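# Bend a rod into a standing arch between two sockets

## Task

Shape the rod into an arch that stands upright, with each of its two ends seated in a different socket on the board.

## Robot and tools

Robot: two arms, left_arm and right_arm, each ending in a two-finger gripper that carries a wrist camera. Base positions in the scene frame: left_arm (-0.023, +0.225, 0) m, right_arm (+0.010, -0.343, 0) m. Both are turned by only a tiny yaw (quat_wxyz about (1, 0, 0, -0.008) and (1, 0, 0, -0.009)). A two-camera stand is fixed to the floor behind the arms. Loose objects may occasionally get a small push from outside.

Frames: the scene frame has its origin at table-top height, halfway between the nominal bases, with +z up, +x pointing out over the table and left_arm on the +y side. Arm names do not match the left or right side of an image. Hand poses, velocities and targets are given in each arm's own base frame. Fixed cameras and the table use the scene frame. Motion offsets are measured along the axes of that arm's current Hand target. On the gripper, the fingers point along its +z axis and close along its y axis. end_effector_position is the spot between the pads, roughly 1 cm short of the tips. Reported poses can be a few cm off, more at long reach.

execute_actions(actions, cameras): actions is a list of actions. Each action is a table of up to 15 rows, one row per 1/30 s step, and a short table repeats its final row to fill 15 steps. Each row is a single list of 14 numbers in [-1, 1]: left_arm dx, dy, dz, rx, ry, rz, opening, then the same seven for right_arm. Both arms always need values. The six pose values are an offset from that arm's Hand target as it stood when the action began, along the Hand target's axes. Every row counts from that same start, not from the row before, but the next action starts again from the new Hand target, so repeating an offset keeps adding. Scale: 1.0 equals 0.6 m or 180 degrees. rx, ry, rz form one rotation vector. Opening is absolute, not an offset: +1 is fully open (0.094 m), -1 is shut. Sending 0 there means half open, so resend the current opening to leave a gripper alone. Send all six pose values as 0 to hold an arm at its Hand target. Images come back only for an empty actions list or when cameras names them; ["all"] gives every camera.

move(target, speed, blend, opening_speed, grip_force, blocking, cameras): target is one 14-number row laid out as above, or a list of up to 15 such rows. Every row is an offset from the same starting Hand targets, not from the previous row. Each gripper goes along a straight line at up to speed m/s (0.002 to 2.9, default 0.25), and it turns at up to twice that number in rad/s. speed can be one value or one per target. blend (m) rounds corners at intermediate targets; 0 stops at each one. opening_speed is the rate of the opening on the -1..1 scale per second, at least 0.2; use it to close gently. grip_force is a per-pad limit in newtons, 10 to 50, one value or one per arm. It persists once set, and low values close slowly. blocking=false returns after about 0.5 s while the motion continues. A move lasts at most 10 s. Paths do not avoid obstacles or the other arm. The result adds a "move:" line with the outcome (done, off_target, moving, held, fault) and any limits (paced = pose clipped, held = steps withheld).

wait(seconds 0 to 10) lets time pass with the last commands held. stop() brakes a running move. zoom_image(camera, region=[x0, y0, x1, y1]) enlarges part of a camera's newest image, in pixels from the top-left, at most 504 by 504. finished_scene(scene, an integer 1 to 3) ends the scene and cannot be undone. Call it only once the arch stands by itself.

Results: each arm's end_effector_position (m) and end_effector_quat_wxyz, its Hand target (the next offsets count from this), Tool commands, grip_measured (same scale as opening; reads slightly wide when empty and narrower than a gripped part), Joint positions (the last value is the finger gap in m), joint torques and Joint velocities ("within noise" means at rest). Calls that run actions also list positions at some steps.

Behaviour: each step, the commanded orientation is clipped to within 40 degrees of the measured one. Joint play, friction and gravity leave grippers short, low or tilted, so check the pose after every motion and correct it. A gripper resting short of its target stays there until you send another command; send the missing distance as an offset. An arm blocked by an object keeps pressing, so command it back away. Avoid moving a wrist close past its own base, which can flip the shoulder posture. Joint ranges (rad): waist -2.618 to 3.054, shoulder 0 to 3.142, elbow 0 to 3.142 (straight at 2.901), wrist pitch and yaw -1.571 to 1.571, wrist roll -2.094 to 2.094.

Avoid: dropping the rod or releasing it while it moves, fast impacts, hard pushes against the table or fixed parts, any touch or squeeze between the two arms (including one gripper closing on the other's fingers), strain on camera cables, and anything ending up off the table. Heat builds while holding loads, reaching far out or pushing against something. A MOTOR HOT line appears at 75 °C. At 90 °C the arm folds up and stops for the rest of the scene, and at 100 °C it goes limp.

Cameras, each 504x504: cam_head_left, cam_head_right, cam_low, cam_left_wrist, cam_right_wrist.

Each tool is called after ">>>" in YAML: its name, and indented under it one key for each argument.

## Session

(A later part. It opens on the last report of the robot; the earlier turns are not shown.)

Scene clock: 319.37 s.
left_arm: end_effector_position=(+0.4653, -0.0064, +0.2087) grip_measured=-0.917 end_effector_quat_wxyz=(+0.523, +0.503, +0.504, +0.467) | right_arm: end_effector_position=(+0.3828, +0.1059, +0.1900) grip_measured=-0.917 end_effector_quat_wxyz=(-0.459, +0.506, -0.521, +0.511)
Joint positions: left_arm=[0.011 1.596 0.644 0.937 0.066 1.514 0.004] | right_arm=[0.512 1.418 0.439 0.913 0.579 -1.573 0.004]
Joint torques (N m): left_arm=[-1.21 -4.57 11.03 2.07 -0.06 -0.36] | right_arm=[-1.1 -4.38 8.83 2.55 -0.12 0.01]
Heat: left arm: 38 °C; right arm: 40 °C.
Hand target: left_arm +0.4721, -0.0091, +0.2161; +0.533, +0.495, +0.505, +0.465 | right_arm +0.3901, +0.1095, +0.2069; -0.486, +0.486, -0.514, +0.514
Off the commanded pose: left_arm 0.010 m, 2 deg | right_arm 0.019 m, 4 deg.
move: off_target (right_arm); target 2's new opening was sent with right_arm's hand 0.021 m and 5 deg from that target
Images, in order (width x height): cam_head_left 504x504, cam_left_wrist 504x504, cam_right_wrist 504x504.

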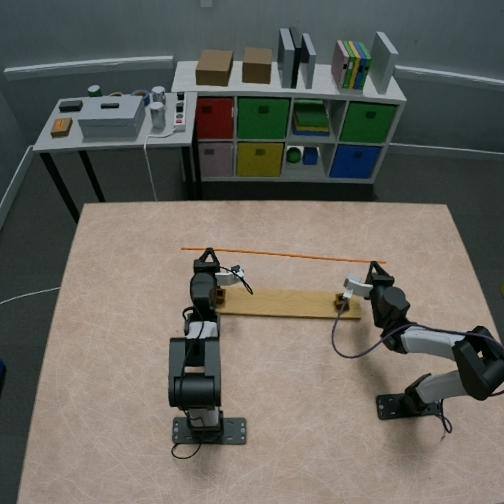

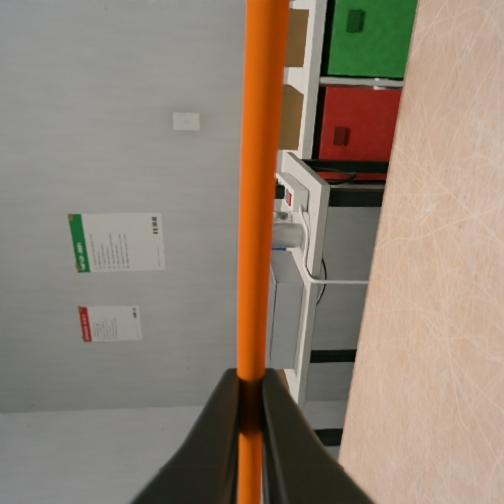

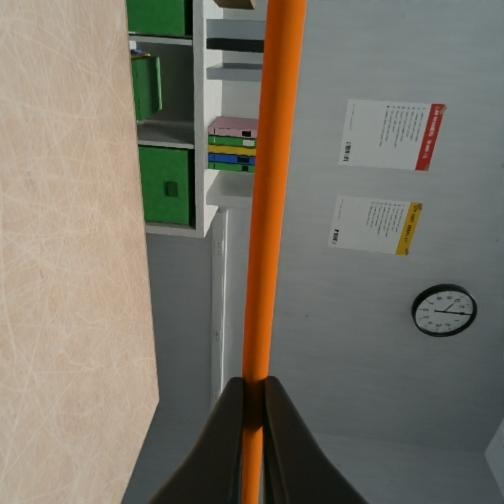

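>>> move:
  target: [-0.0518, -0.0845, -0.234, 0, 0, -0.5306, -1, -0.0972, 0.0648, -0.2192, 0, 0, 0.5556, -1]
  speed: 0.22
  cameras: ["cam_head_left", "cam_low", "cam_left_wrist", "cam_right_wrist"]

>>> zoom_image:
  camera: "cam_left_wrist"
  region: [130, 290, 380, 490]

>>> zoom_image:
  camera: "cam_right_wrist"
  region: [130, 290, 380, 490]

>>> zoom_image:
  camera: "cam_low"
  region: [220, 200, 330, 310]

Scene clock: 349.37 s.
left_arm: end_effector_position=(+0.3305, -0.0381, +0.1656) grip_measured=-0.914 end_effector_quat_wxyz=(+0.697, -0.040, +0.711, -0.087) | right_arm: end_effector_position=(+0.2636, +0.1766, +0.1644) grip_measured=-0.993 end_effector_quat_wxyz=(+0.699, +0.065, +0.711, +0.031)
Joint positions: left_arm=[-0.166 1.167 0.089 1.064 -0.098 -0.182 0.004] | right_arm=[1.118 1.427 0.25 1.128 1.165 0.18 0]
Joint torques (N m): left_arm=[-0.51 -1.68 6.98 2.31 -0.03 -0.04] | right_arm=[0.27 -3.44 4.4 2.24 0.19 -0.05]
Heat: left arm: 39 °C; right arm: 45 °C.
Hand target: left_arm +0.3299, -0.0360, +0.1680; +0.702, -0.042, +0.706, -0.082 | right_arm +0.2620, +0.1752, +0.1679; +0.706, +0.081, +0.702, +0.042
Off the commanded pose: left_arm 0.003 m, 1 deg | right_arm 0.004 m, 3 deg.
move: off_target (right_arm)
Images, in order (width x height): cam_head_left 504x504, cam_low 504x504, cam_left_wrist 504x504, cam_right_wrist 504x504.

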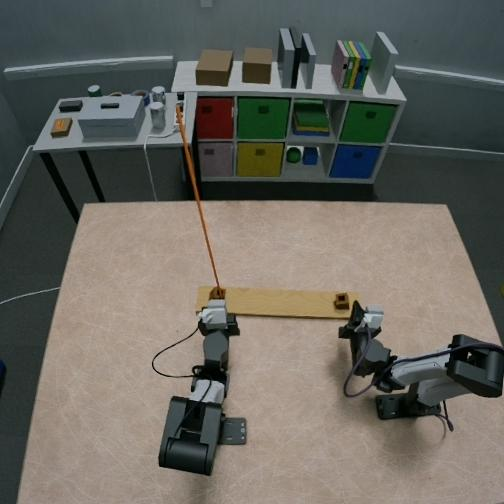

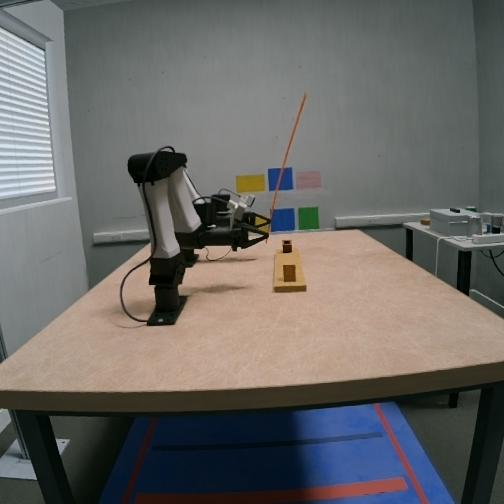

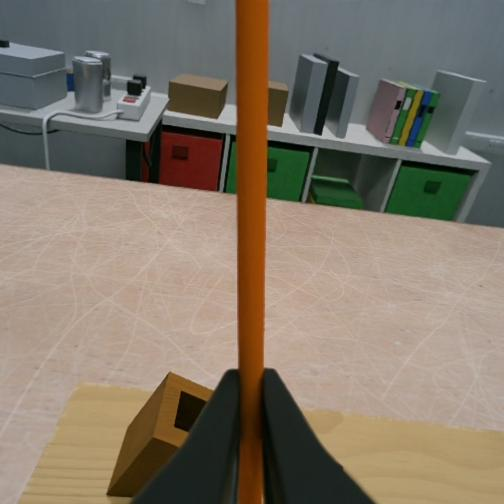

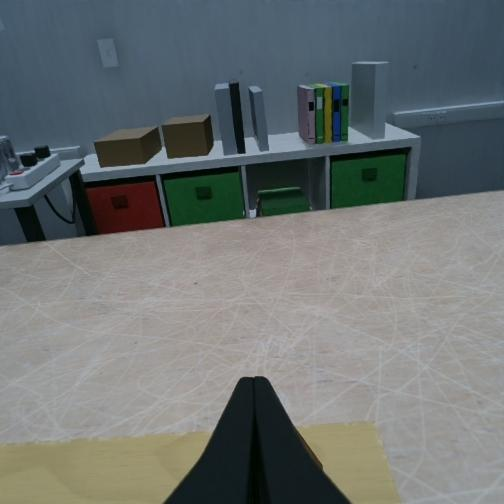

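Scaled by 2.016.

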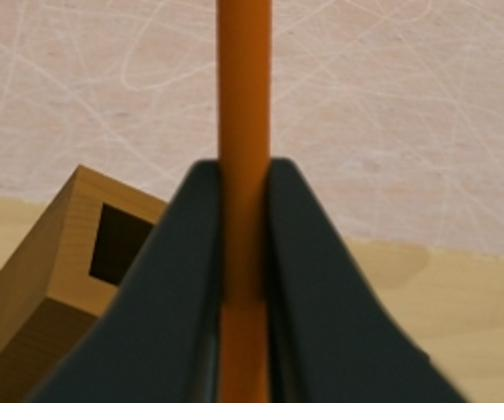

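Scaled by 2.016.

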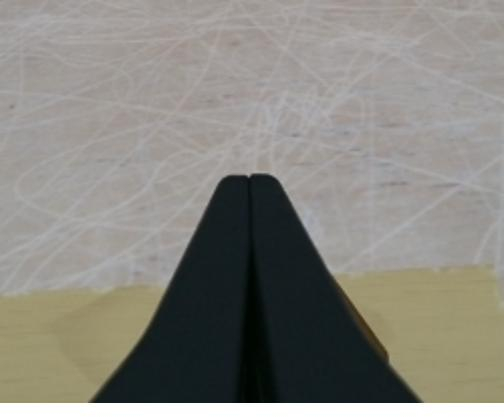

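Scaled by 4.582.

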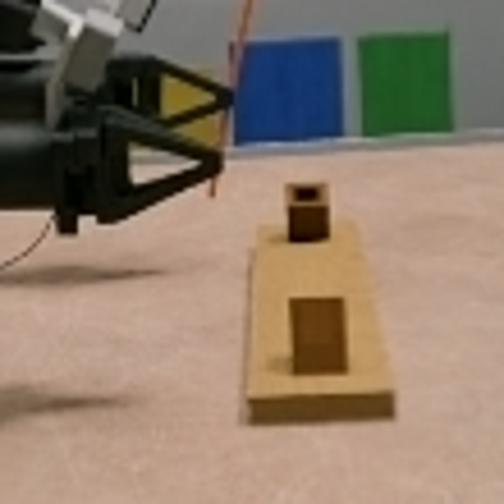

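>>> move:
  target: [-0.0974, 0.0534, 0.1631, 0.0872, -0.0731, 0.5506, -1, -0.102, -0.1277, 0.053, 0.0485, 0.0407, -0.5542, 1]
  speed: 0.25
  cameras: ["cam_head_left", "cam_left_wrist", "cam_right_wrist"]

Scene clock: 497.00 s.
left_arm: end_effector_position=(+0.4255, -0.0007, +0.2152) grip_measured=-0.914 end_effector_quat_wxyz=(+0.585, +0.576, +0.406, +0.401) | right_arm: end_effector_position=(+0.2875, +0.0867, +0.2096) grip_measured=+0.998 end_effector_quat_wxyz=(+0.435, -0.437, +0.556, -0.557)
Joint positions: left_arm=[0.224 1.506 0.561 0.954 0.579 1.553 0.004] | right_arm=[0.825 1.033 0.25 0.781 1.067 -1.571 0.094]
Joint torques (N m): left_arm=[0.2 -4.53 11.22 1.57 0.25 0.09] | right_arm=[-1.16 -4.29 8.05 1.51 -0.14 -0.05]
Heat: left arm: 40 °C; right arm: 45 °C.
Hand target: left_arm +0.4301, +0.0000, +0.2200; +0.584, +0.584, +0.399, +0.399 | right_arm +0.2889, +0.0874, +0.2149; +0.439, -0.439, +0.554, -0.555
Off the commanded pose: left_arm 0.007 m, 1 deg | right_arm 0.006 m, 1 deg.
move: done
Images, in order (width x height): cam_head_left 504x504, cam_left_wrist 504x504, cam_right_wrist 504x504.

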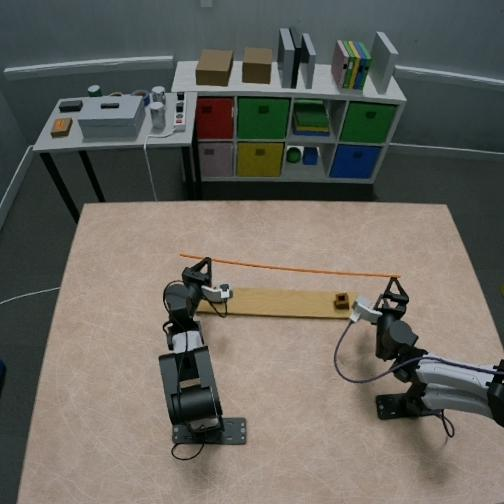

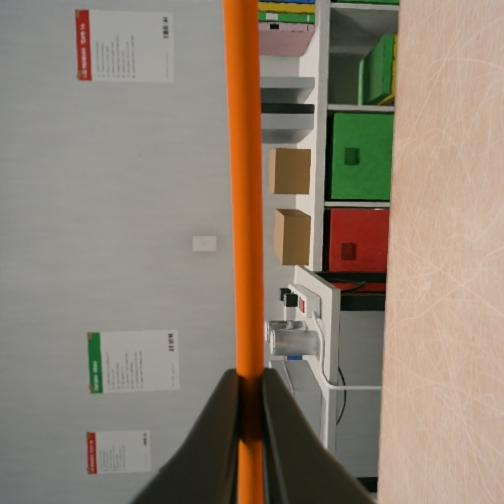

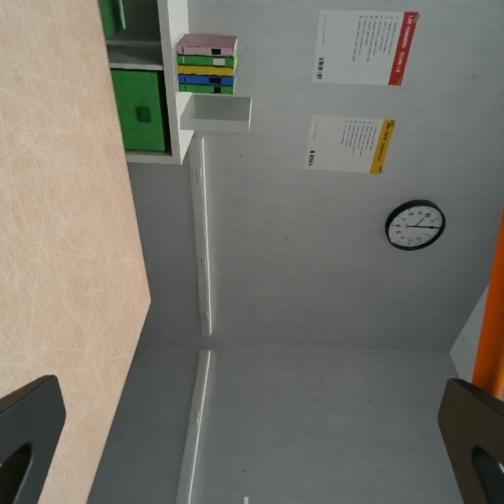

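>>> move:
  target:
    - [0,0,0,0,0,0,-1, 0, 0, -0.065, 0, 0, 0, 1]
    - [0,0,0,0,0,0,-1, -0.0667, -0.1, -0.065, 0, 0, 0, 1]
  speed: 0.2
  cameras: ["cam_head_left", "cam_right_wrist"]

Scene clock: 510.93 s.
left_arm: end_effector_position=(+0.4253, -0.0012, +0.2146) grip_measured=-0.914 end_effector_quat_wxyz=(+0.583, +0.579, +0.403, +0.403) | right_arm: end_effector_position=(+0.2598, +0.1327, +0.2696) grip_measured=+0.998 end_effector_quat_wxyz=(+0.439, -0.439, +0.549, -0.559)
Joint positions: left_arm=[0.224 1.506 0.561 0.951 0.582 1.566 0.004] | right_arm=[1.088 1.007 0.478 0.569 1.318 -1.619 0.094]
Joint torques (N m): left_arm=[0.18 -4.62 11.21 1.58 0.24 -0.09] | right_arm=[0.17 -2.52 10.06 1.21 0.1 0.16]
Heat: left arm: 38 °C; right arm: 42 °C.
Hand target: left_arm +0.4301, +0.0000, +0.2200; +0.584, +0.584, +0.399, +0.399 | right_arm +0.2600, +0.1354, +0.2748; +0.439, -0.439, +0.554, -0.555
Off the commanded pose: left_arm 0.007 m, 1 deg | right_arm 0.006 m, 1 deg.
move: done
Images, in order (width x height): cam_head_left 504x504, cam_right_wrist 504x504.

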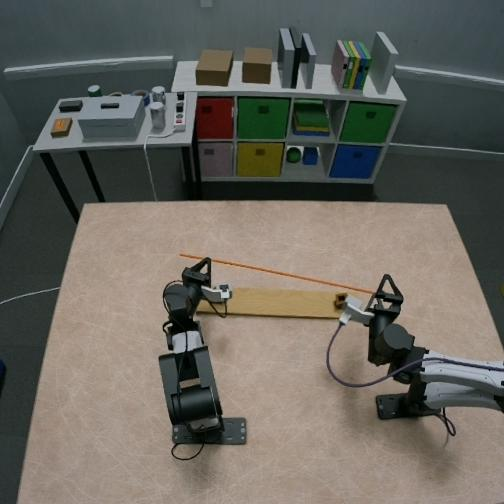

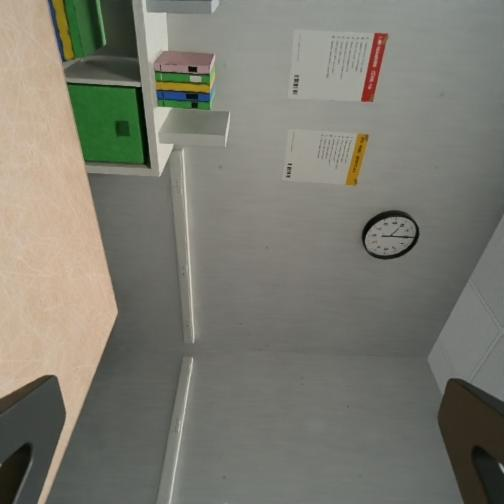

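>>> wait:
  seconds: 0.1
  cameras: ["cam_head_left", "cam_head_right", "cam_low"]

>>> zoom_image:
  camera: "cam_low"
  region: [200, 130, 350, 280]

>>> zoom_image:
  camera: "cam_head_left"
  region: [330, 260, 430, 360]

Scene clock: 519.37 s.
left_arm: end_effector_position=(+0.4253, -0.0012, +0.2146) grip_measured=-0.914 end_effector_quat_wxyz=(+0.583, +0.579, +0.403, +0.403) | right_arm: end_effector_position=(+0.2598, +0.1327, +0.2696) grip_measured=+0.998 end_effector_quat_wxyz=(+0.439, -0.439, +0.549, -0.559)
Joint positions: left_arm=[0.224 1.506 0.561 0.951 0.582 1.566 0.004] | right_arm=[1.088 1.007 0.478 0.569 1.318 -1.619 0.094]
Joint torques (N m): left_arm=[0.17 -4.55 11.28 1.56 0.22 -0.05] | right_arm=[0.16 -2.54 10.06 1.22 0.09 0.16]
Heat: left arm: 37 °C; right arm: 41 °C.
Hand target: left_arm +0.4301, +0.0000, +0.2200; +0.584, +0.584, +0.399, +0.399 | right_arm +0.2600, +0.1354, +0.2748; +0.439, -0.439, +0.554, -0.555
Tool commands: left_gripper/opening=-1.0 right_gripper/opening=+1.0
Off the commanded pose: left_arm 0.007 m, 1 deg | right_arm 0.006 m, 1 deg.
wait: 0.10 s; at rest from the start
Images, in order (width x height): cam_head_left 504x504, cam_head_right 504x504, cam_low 504x504.

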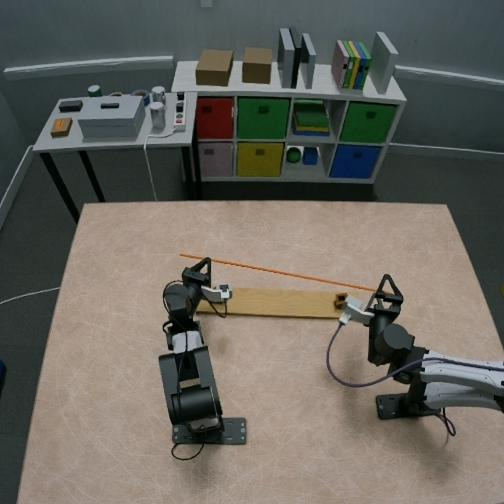

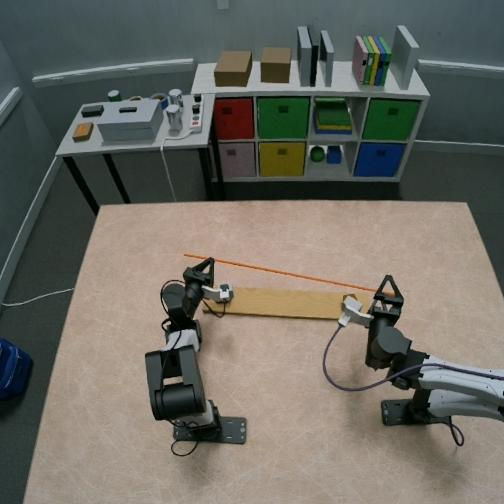

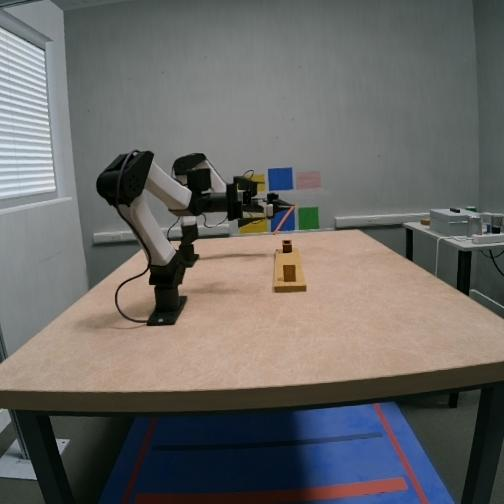

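Scaled by 3.360.

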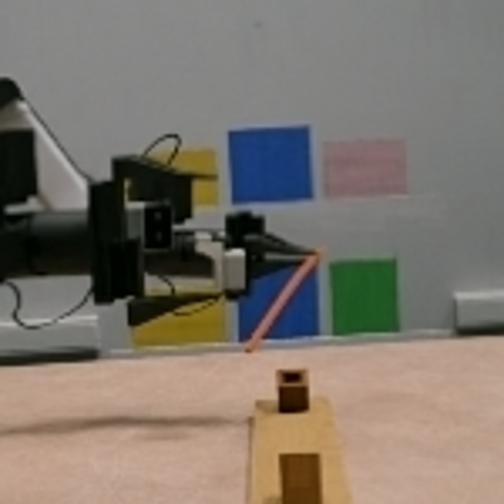

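Scaled by 5.040.

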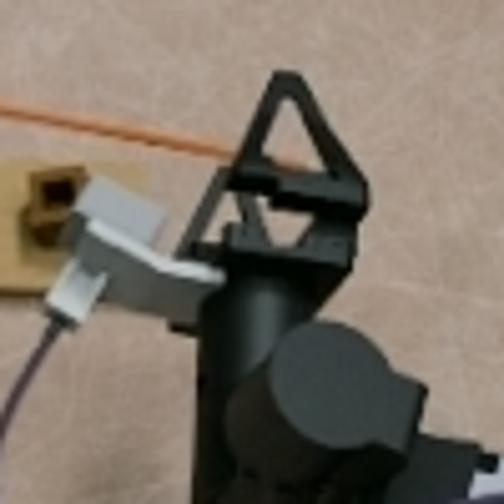

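>>> move:
  target: [0,0,0,0,0,0,-1, 0, 0.13, -0.01, 0, 0, 0, 1]
  speed: 0.2
  cameras: ["cam_head_left", "cam_right_wrist"]

Scene clock: 543.87 s.
left_arm: end_effector_position=(+0.4253, -0.0012, +0.2146) grip_measured=-0.914 end_effector_quat_wxyz=(+0.583, +0.579, +0.403, +0.403) | right_arm: end_effector_position=(+0.2559, +0.1375, +0.1949) grip_measured=+0.998 end_effector_quat_wxyz=(+0.428, -0.455, +0.550, -0.555)
Joint positions: left_arm=[0.224 1.506 0.561 0.951 0.582 1.566 0.004] | right_arm=[1.115 1.195 0.293 0.822 1.337 -1.527 0.094]
Joint torques (N m): left_arm=[0.21 -4.57 11.25 1.58 0.22 -0.05] | right_arm=[0.34 -2.47 5.37 2.21 0.22 -0.06]
Heat: left arm: 36 °C; right arm: 40 °C.
Hand target: left_arm +0.4301, +0.0000, +0.2200; +0.584, +0.584, +0.399, +0.399 | right_arm +0.2542, +0.1367, +0.1967; +0.439, -0.439, +0.554, -0.555
Off the commanded pose: left_arm 0.007 m, 1 deg | right_arm 0.003 m, 2 deg.
move: done
Images, in order (width x height): cam_head_left 504x504, cam_right_wrist 504x504.

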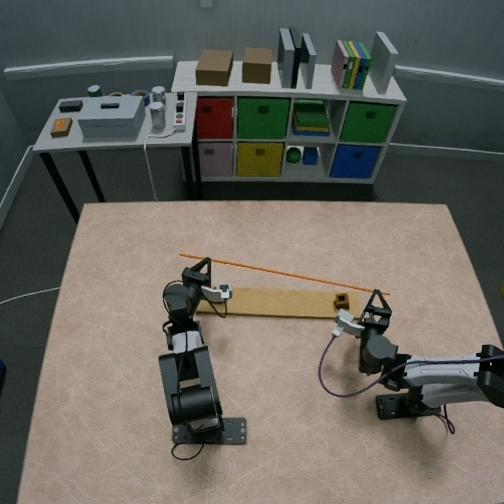

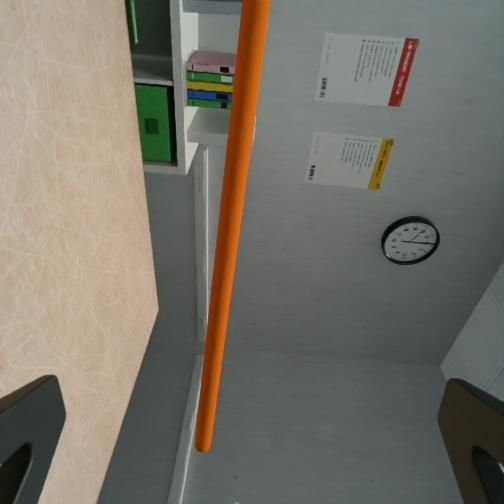

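>>> move:
  target:
    - [0,0,0,0,0,0,-1, 0.0467, 0.0125, 0.09, 0, 0, 0.0417, 1]
    - [0,0,0,0,0,0,-1, 0.0467, 0.0125, 0.09, 0, 0, 0.0417, -1]
  speed: 0.12
  opening_speed: 1.2
  cameras: ["cam_head_left", "cam_right_wrist", "cam_left_wrist"]

Scene clock: 557.40 s.
left_arm: end_effector_position=(+0.4253, -0.0012, +0.2146) grip_measured=-0.914 end_effector_quat_wxyz=(+0.583, +0.579, +0.403, +0.403) | right_arm: end_effector_position=(+0.2995, +0.0983, +0.1864) grip_measured=-0.909 end_effector_quat_wxyz=(+0.457, -0.420, +0.579, -0.529)
Joint positions: left_arm=[0.224 1.506 0.561 0.951 0.582 1.566 0.004] | right_arm=[0.815 1.21 0.246 0.919 1.045 -1.447 0.004]
Joint torques (N m): left_arm=[0.12 -4.56 11.29 1.58 0.21 -0.06] | right_arm=[-1.14 -2.29 5.2 2.4 -0.1 0.11]
Heat: left arm: 36 °C; right arm: 42 °C.
Hand target: left_arm +0.4301, +0.0000, +0.2200; +0.584, +0.584, +0.399, +0.399 | right_arm +0.3004, +0.0970, +0.1894; +0.474, -0.402, +0.581, -0.525
Off the commanded pose: left_arm 0.007 m, 1 deg | right_arm 0.003 m, 3 deg.
move: off_target (right_arm); target 2's new opening was sent with right_arm's hand 0.004 m and 3 deg from that target
Images, in order (width x height): cam_head_left 504x504, cam_left_wrist 504x504, cam_right_wrist 504x504.

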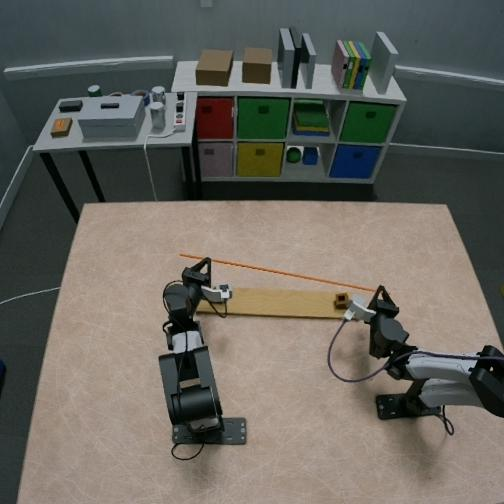

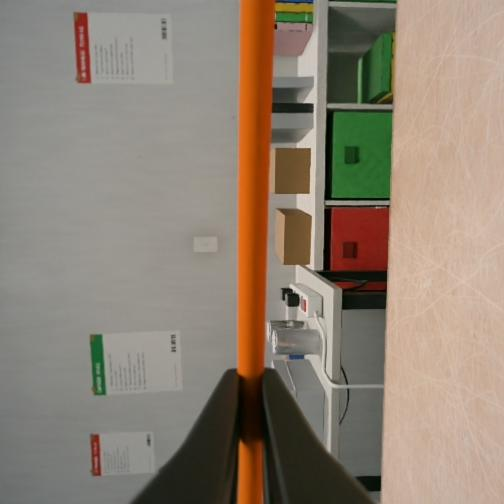

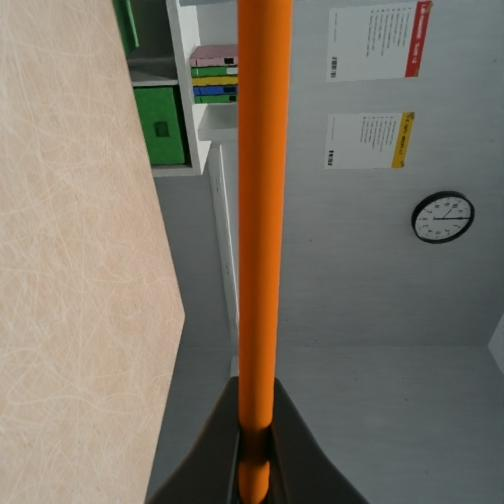

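>>> move:
  target:
    - [0,0,0,0,0,0,1, 0,0,0,0,0,0,-1]
    - [0,0,-0.1,0,0,0,1, 0,0,0,0,0,0,-1]
    - [0,0,-0.1,0,0.1556,0,1, 0,0,0,0,0,0,-1]
  speed: 0.2
  cameras: ["cam_head_left", "cam_left_wrist"]

Scene clock: 569.07 s.
left_arm: end_effector_position=(+0.3765, +0.0221, +0.2311) grip_measured=+0.997 end_effector_quat_wxyz=(+0.484, +0.460, +0.517, +0.535) | right_arm: end_effector_position=(+0.2995, +0.0983, +0.1864) grip_measured=-0.909 end_effector_quat_wxyz=(+0.457, -0.420, +0.579, -0.529)
Joint positions: left_arm=[0.016 1.171 0.362 0.849 -0.093 1.566 0.094] | right_arm=[0.815 1.21 0.246 0.919 1.045 -1.447 0.004]
Joint torques (N m): left_arm=[-1.2 -3.54 7.54 1.7 -0.08 -0.05] | right_arm=[-1.16 -2.28 5.19 2.4 -0.1 0.11]
Heat: left arm: 36 °C; right arm: 43 °C.
Hand target: left_arm +0.3742, +0.0218, +0.2199; +0.470, +0.470, +0.528, +0.528 | right_arm +0.3004, +0.0970, +0.1894; +0.474, -0.402, +0.581, -0.525
Off the commanded pose: left_arm 0.011 m, 2 deg | right_arm 0.003 m, 3 deg.
move: off_target (left_arm, right_arm)
Images, in order (width x height): cam_head_left 504x504, cam_left_wrist 504x504.

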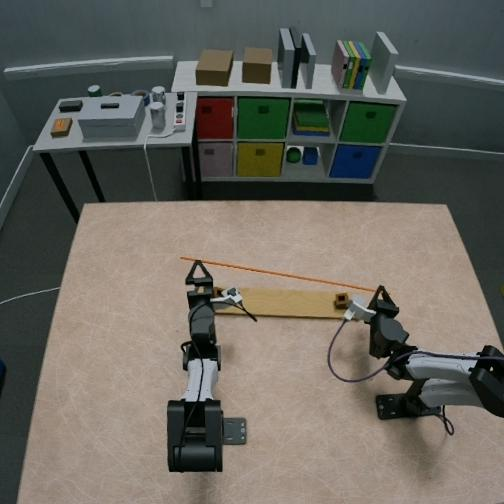

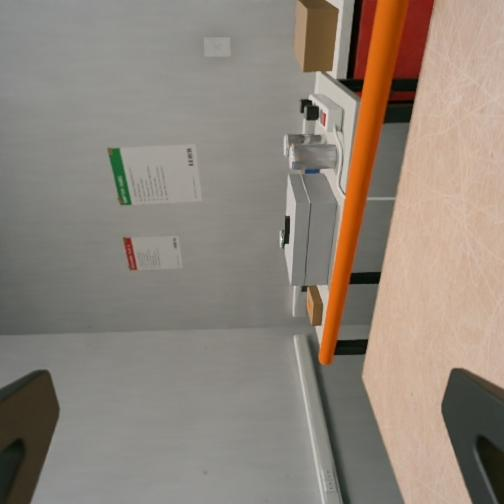

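>>> move:
  target:
    - [-0.0183, -0.03, 0.0967, 0, 0, 0, 1, 0,0,0,0,0,0,-1]
    - [-0.0183, -0.03, 0.0967, 0, 0, 0, -1, 0,0,0,0,0,0,-1]
  speed: 0.12
  opening_speed: 1.2
  cameras: ["cam_head_left", "cam_left_wrist", "cam_right_wrist"]

Scene clock: 585.33 s.
left_arm: end_effector_position=(+0.4239, +0.0185, +0.1760) grip_measured=-0.997 end_effector_quat_wxyz=(+0.448, +0.494, +0.549, +0.504) | right_arm: end_effector_position=(+0.2995, +0.0983, +0.1864) grip_measured=-0.909 end_effector_quat_wxyz=(+0.457, -0.420, +0.579, -0.529)
Joint positions: left_arm=[-0.003 1.493 0.468 0.934 -0.113 1.566 0] | right_arm=[0.815 1.21 0.246 0.919 1.045 -1.447 0.004]
Joint torques (N m): left_arm=[-1.18 -3.66 10.76 2.83 -0.08 -0.07] | right_arm=[-1.16 -2.29 5.22 2.39 -0.09 0.09]
Heat: left arm: 36 °C; right arm: 43 °C.
Hand target: left_arm +0.4331, +0.0176, +0.2020; +0.470, +0.470, +0.528, +0.528 | right_arm +0.3004, +0.0970, +0.1894; +0.474, -0.402, +0.581, -0.525
Off the commanded pose: left_arm 0.027 m, 5 deg | right_arm 0.003 m, 3 deg.
move: off_target (left_arm, right_arm); target 2's new opening was sent with left_arm's hand 0.028 m and 5 deg from that target
Images, in order (width x height): cam_head_left 504x504, cam_left_wrist 504x504, cam_right_wrist 504x504.

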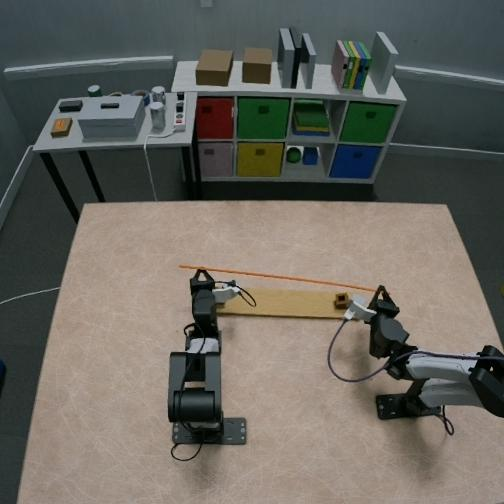

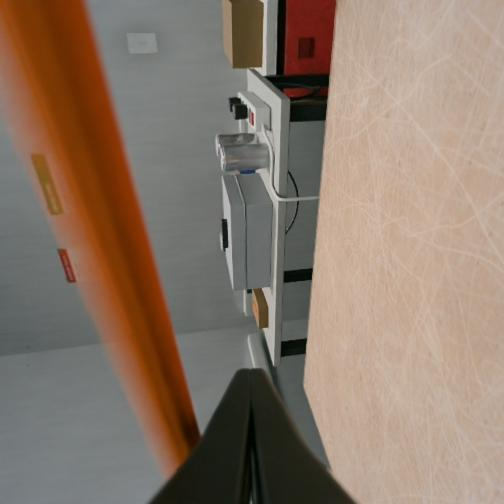

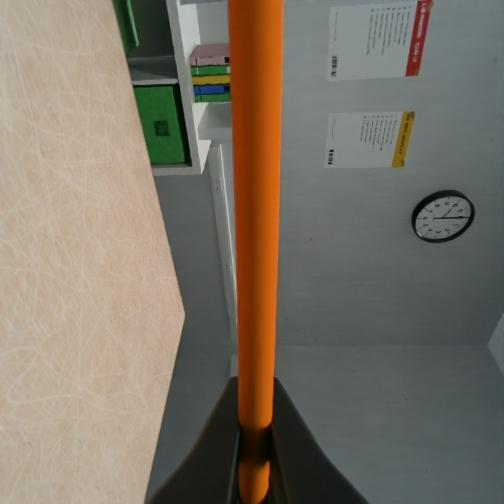

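>>> move:
  target:
    - [0, 0, -0.1, 0, 0, 0, -1, 0,0,0,0,0,0,-1]
    - [0, 0, -0.1, 0, 0, 0, 1, 0,0,0,0,0,0,-1]
  speed: 0.15
  cameras: ["cam_left_wrist"]

Scene clock: 596.20 s.
left_arm: end_effector_position=(+0.3778, +0.0106, +0.2050) grip_measured=+0.997 end_effector_quat_wxyz=(+0.475, +0.470, +0.526, +0.526) | right_arm: end_effector_position=(+0.2995, +0.0983, +0.1864) grip_measured=-0.909 end_effector_quat_wxyz=(+0.457, -0.420, +0.579, -0.529)
Joint positions: left_arm=[-0.04 1.248 0.319 0.934 -0.148 1.566 0.094] | right_arm=[0.815 1.21 0.246 0.919 1.045 -1.447 0.004]
Joint torques (N m): left_arm=[-1.13 -4.08 6.48 2.07 -0.08 -0.05] | right_arm=[-1.16 -2.28 5.2 2.4 -0.09 0.11]
Heat: left arm: 39 °C; right arm: 43 °C.
Hand target: left_arm +0.3734, +0.0107, +0.2018; +0.470, +0.470, +0.529, +0.528 | right_arm +0.3004, +0.0970, +0.1894; +0.474, -0.402, +0.581, -0.525
Off the commanded pose: left_arm 0.005 m, 1 deg | right_arm 0.003 m, 3 deg.
move: off_target (right_arm)
Images, in order (width x height): cam_left_wrist 504x504.

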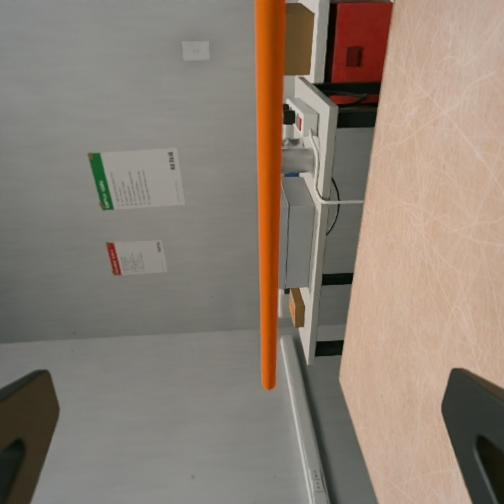

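>>> move:
  target:
    - [0, 0.0383, 0.0933, 0, 0, 0, 1, 0,0,0,0,0,0,-1]
    - [0, 0.0383, 0.0933, 0, 0, 0, -1, 0,0,0,0,0,0,-1]
  speed: 0.12
  opening_speed: 1.2
  cameras: ["cam_head_left", "cam_low", "cam_left_wrist", "cam_right_wrist"]

Scene clock: 608.87 s.
left_arm: end_effector_position=(+0.4225, +0.0170, +0.2253) grip_measured=-0.997 end_effector_quat_wxyz=(+0.474, +0.460, +0.527, +0.535) | right_arm: end_effector_position=(+0.2995, +0.0983, +0.1864) grip_measured=-0.909 end_effector_quat_wxyz=(+0.457, -0.420, +0.579, -0.529)
Joint positions: left_arm=[-0.021 1.403 0.508 0.917 -0.148 1.566 0] | right_arm=[0.815 1.21 0.246 0.919 1.045 -1.447 0.004]
Joint torques (N m): left_arm=[0.23 -3.38 11.29 1.69 0.17 -0.05] | right_arm=[-1.14 -2.29 5.19 2.4 -0.09 0.11]
Heat: left arm: 38 °C; right arm: 43 °C.
Hand target: left_arm +0.4291, +0.0172, +0.2248; +0.470, +0.470, +0.528, +0.528 | right_arm +0.3004, +0.0970, +0.1894; +0.474, -0.402, +0.581, -0.525
Off the commanded pose: left_arm 0.007 m, 1 deg | right_arm 0.003 m, 3 deg.
move: off_target (right_arm)
Images, in order (width x height): cam_head_left 504x504, cam_low 504x504, cam_left_wrist 504x504, cam_right_wrist 504x504.

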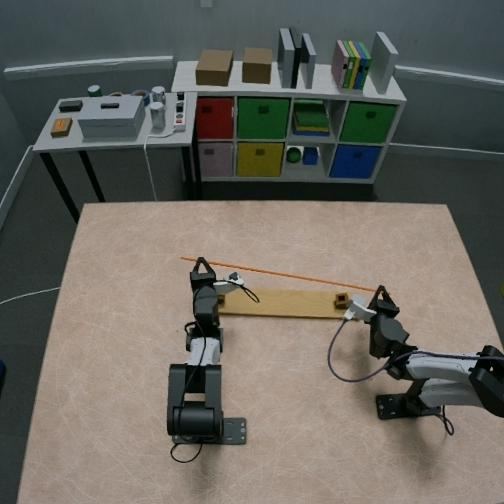

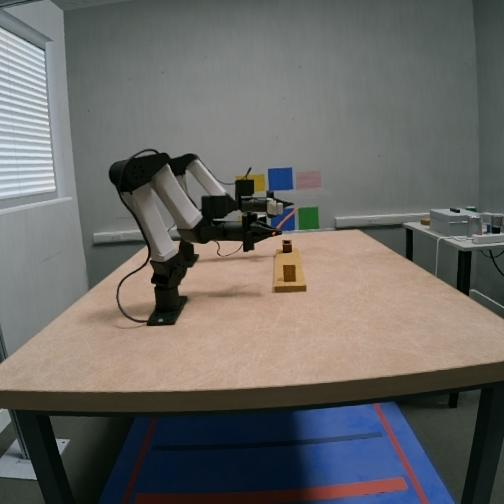

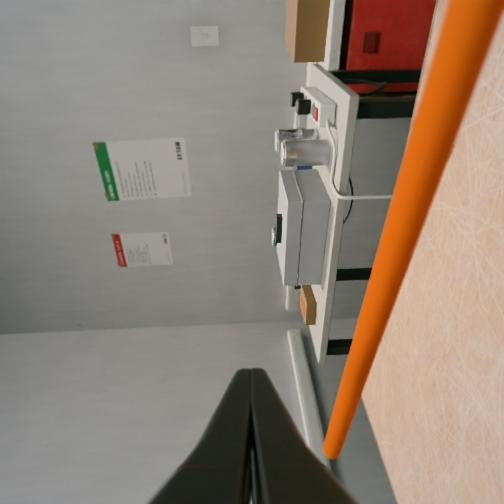

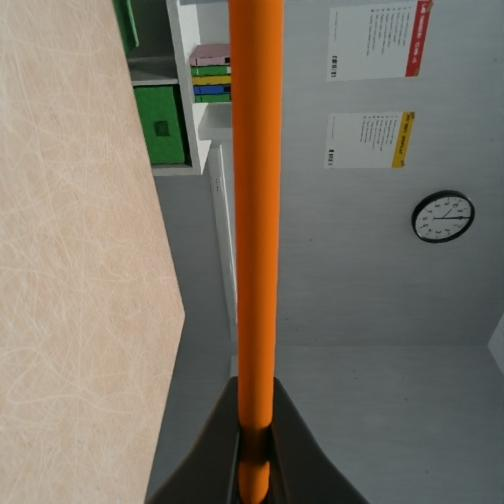

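>>> move:
  target:
    - [0, 0, -0.075, 0, 0, 0, -1, 0,0,0,0,0,0,-1]
    - [0, 0, -0.075, 0, 0, 0, 1, 0,0,0,0,0,0,-1]
    - [-0.01, 0, 0.0267, 0, 0, 0, 1, 0,0,0,0,0,0,-1]
    - [-0.01, 0, 0.0267, 0, 0, 0, -1, 0,0,0,0,0,0,-1]
  speed: 0.15
  opening_speed: 2
  cameras: ["cam_head_left", "cam_left_wrist"]

Scene clock: 626.27 s.
left_arm: end_effector_position=(+0.4380, +0.0125, +0.2064) grip_measured=-0.917 end_effector_quat_wxyz=(+0.455, +0.484, +0.543, +0.514) | right_arm: end_effector_position=(+0.2995, +0.0983, +0.1864) grip_measured=-0.909 end_effector_quat_wxyz=(+0.457, -0.420, +0.579, -0.529)
Joint positions: left_arm=[-0.031 1.469 0.565 0.846 -0.15 1.566 0.004] | right_arm=[0.815 1.21 0.246 0.919 1.045 -1.447 0.004]
Joint torques (N m): left_arm=[-0.09 -3.88 11.34 2.5 0.06 -0.05] | right_arm=[-1.16 -2.29 5.19 2.4 -0.09 0.11]
Heat: left arm: 37 °C; right arm: 44 °C.
Hand target: left_arm +0.4457, +0.0131, +0.2250; +0.470, +0.470, +0.528, +0.528 | right_arm +0.3004, +0.0970, +0.1894; +0.474, -0.402, +0.581, -0.525
Off the commanded pose: left_arm 0.020 m, 3 deg | right_arm 0.003 m, 3 deg.
move: off_target (left_arm, right_arm); target 2's new opening was sent with left_arm's hand 0.013 m and 3 deg from that target; target 4's new opening was sent with left_arm's hand 0.020 m and 3 deg from that target
Images, in order (width x height): cam_head_left 504x504, cam_left_wrist 504x504.

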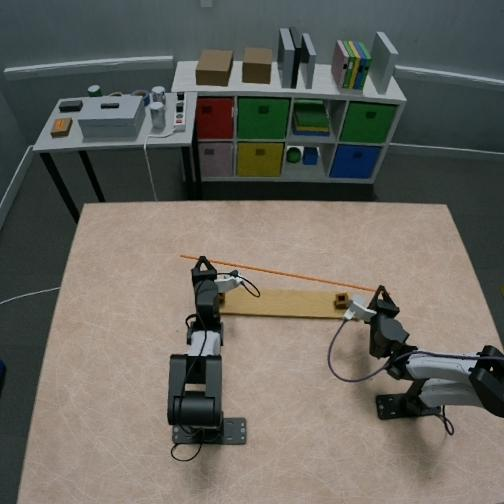

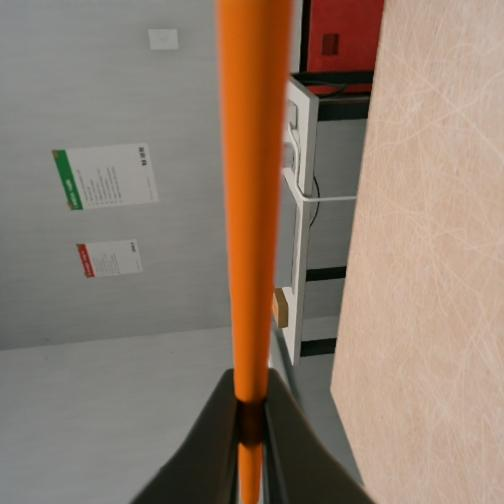

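>>> move:
  target: [-0.07, -0.0333, -0.0632, 0.122, 0.0297, -0.508, -1, -0.1567, -0.0057, 0.0247, -0.0499, -0.0248, 0.4812, -1]
  speed: 0.16
  cameras: ["cam_head_left", "cam_low", "cam_left_wrist", "cam_right_wrist"]

>>> zoom_image:
  camera: "cam_low"
  region: [220, 180, 330, 290]

>>> zoom_image:
  camera: "cam_head_left"
  region: [190, 230, 370, 330]

Scene clock: 669.10 s.
left_arm: end_effector_position=(+0.4115, -0.0371, +0.1911) grip_measured=-0.917 end_effector_quat_wxyz=(+0.592, +0.054, +0.804, -0.012) | right_arm: end_effector_position=(+0.3320, +0.1805, +0.1895) grip_measured=-0.909 end_effector_quat_wxyz=(+0.682, -0.010, +0.730, -0.051)
Joint positions: left_arm=[-0.092 1.285 0.631 0.349 -0.004 0.046 0.004] | right_arm=[0.878 1.439 0.479 0.848 0.938 0.001 0.004]
Joint torques (N m): left_arm=[0.42 -5.56 12.12 1.71 0.11 -1.37] | right_arm=[-0.23 -5.48 9.25 2.12 0.19 0.98]
Heat: left arm: 40 °C; right arm: 44 °C.
Hand target: left_arm +0.4129, -0.0331, +0.2050; +0.593, +0.002, +0.804, -0.045 | right_arm +0.3360, +0.1840, +0.2050; +0.695, +0.055, +0.717, +0.000
Off the commanded pose: left_arm 0.014 m, 7 deg | right_arm 0.016 m, 10 deg.
move: off_target (left_arm, right_arm)
Images, in order (width x height): cam_head_left 504x504, cam_low 504x504, cam_left_wrist 504x504, cam_right_wrist 504x504.

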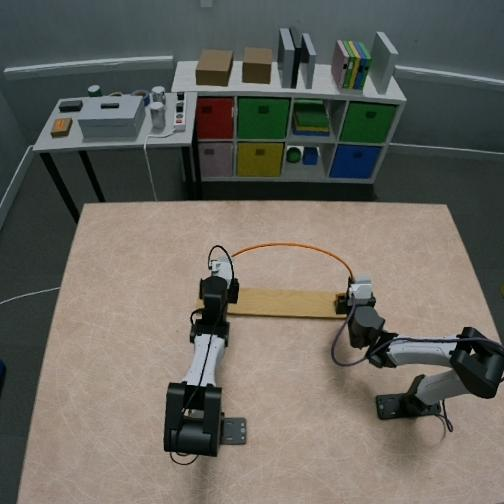

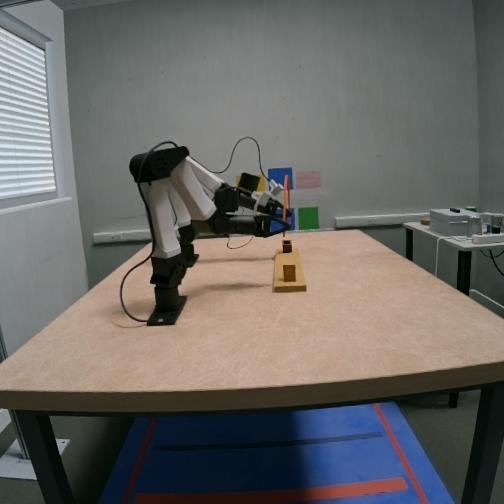

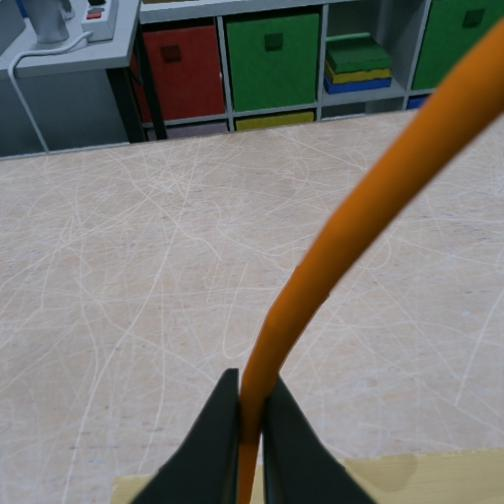

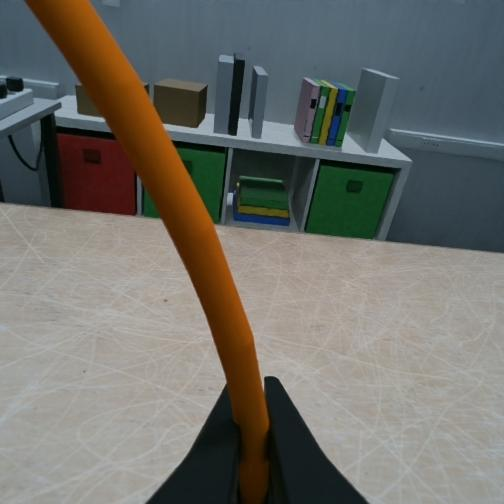

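Scaled by 4.582.

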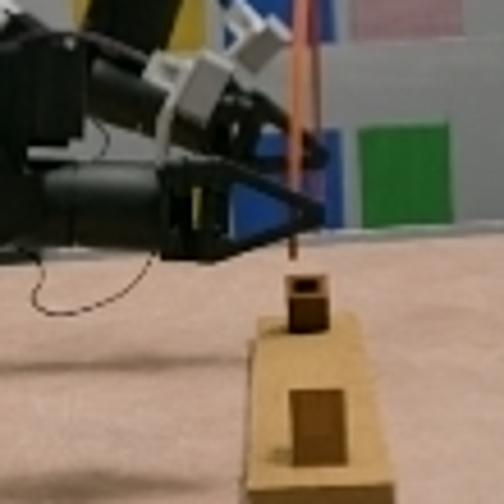

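Scaled by 2.800.

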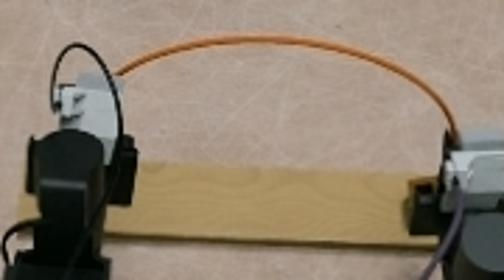

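>>> move:
  target: [0.0657, 0.0142, 0.0108, 0.0097, 0, -0.0319, -1, 0.0665, 0.007, 0.028, -0.0012, 0, 0.0333, -1]
  speed: 0.1
  cameras: ["cam_head_left", "cam_low", "cam_left_wrist", "cam_right_wrist"]

>>> zoom_image:
  camera: "cam_low"
  region: [230, 190, 330, 290]

>>> zoom_image:
  camera: "cam_right_wrist"
  region: [150, 344, 350, 504]

>>> zoom_image:
  camera: "cam_left_wrist"
  region: [150, 344, 350, 504]

Scene clock: 724.73 s.
left_arm: end_effector_position=(+0.4033, -0.0349, +0.1576) grip_measured=-0.913 end_effector_quat_wxyz=(+0.569, +0.032, +0.820, -0.054) | right_arm: end_effector_position=(+0.3427, +0.1920, +0.1399) grip_measured=-0.909 end_effector_quat_wxyz=(+0.658, +0.002, +0.752, -0.027)
Joint positions: left_arm=[-0.054 1.317 0.556 0.406 0.076 -0.027 0.004] | right_arm=[0.864 1.626 0.479 0.933 0.896 0.128 0.004]
Joint torques (N m): left_arm=[1.32 -3.14 7.2 2.87 0.11 -1.49] | right_arm=[-2.09 -6.17 6.97 3.07 0.29 0.95]
Heat: left arm: 39 °C; right arm: 45 °C.
Hand target: left_arm +0.4079, -0.0270, +0.1648; +0.590, -0.029, +0.802, -0.087 | right_arm +0.3520, +0.1899, +0.1650; +0.694, +0.091, +0.713, +0.038
Off the commanded pose: left_arm 0.012 m, 9 deg | right_arm 0.027 m, 14 deg.
move: off_target (left_arm, right_arm)
Images, in order (width x height): cam_head_left 504x504, cam_low 504x504, cam_left_wrist 504x504, cam_right_wrist 504x504.

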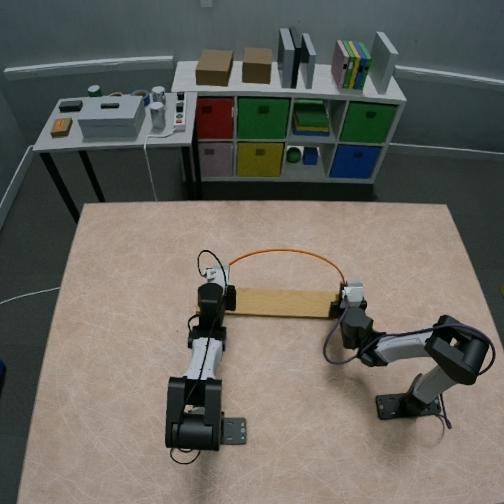

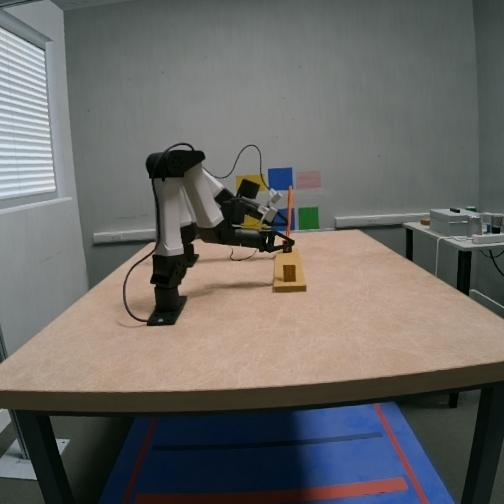

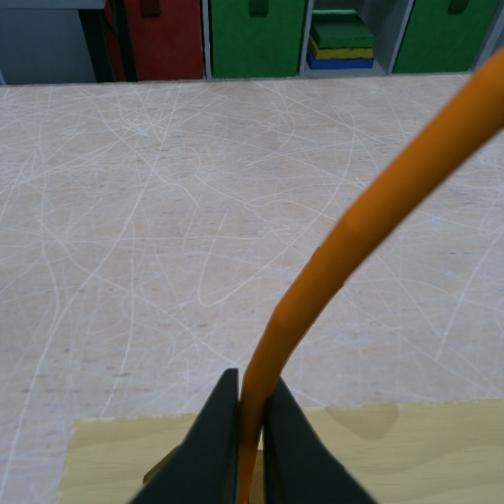

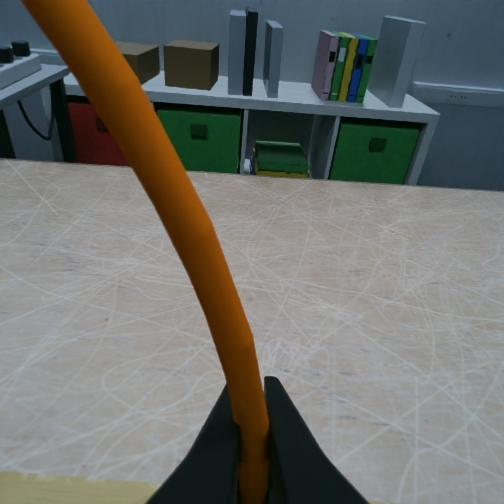

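Scaled by 5.040.

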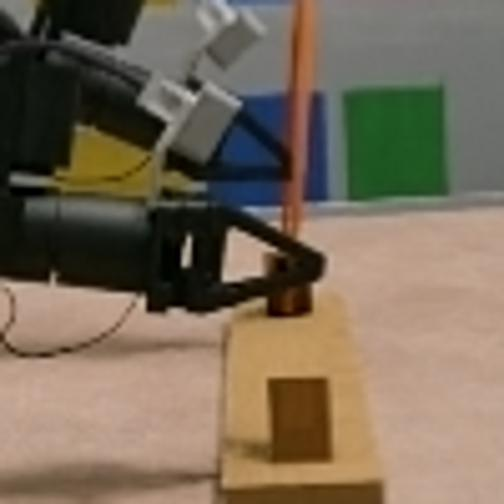

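Scaled by 2.520.

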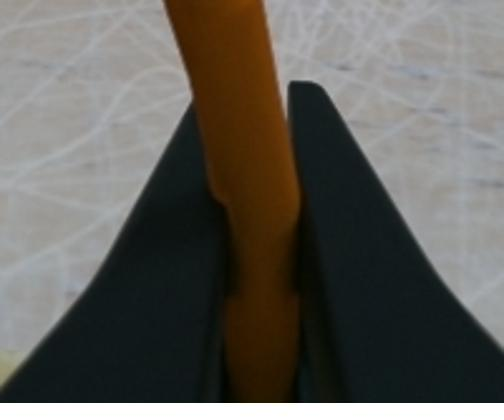

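Scaled by 2.520.

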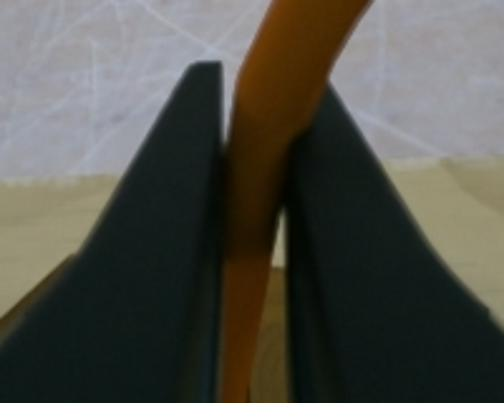

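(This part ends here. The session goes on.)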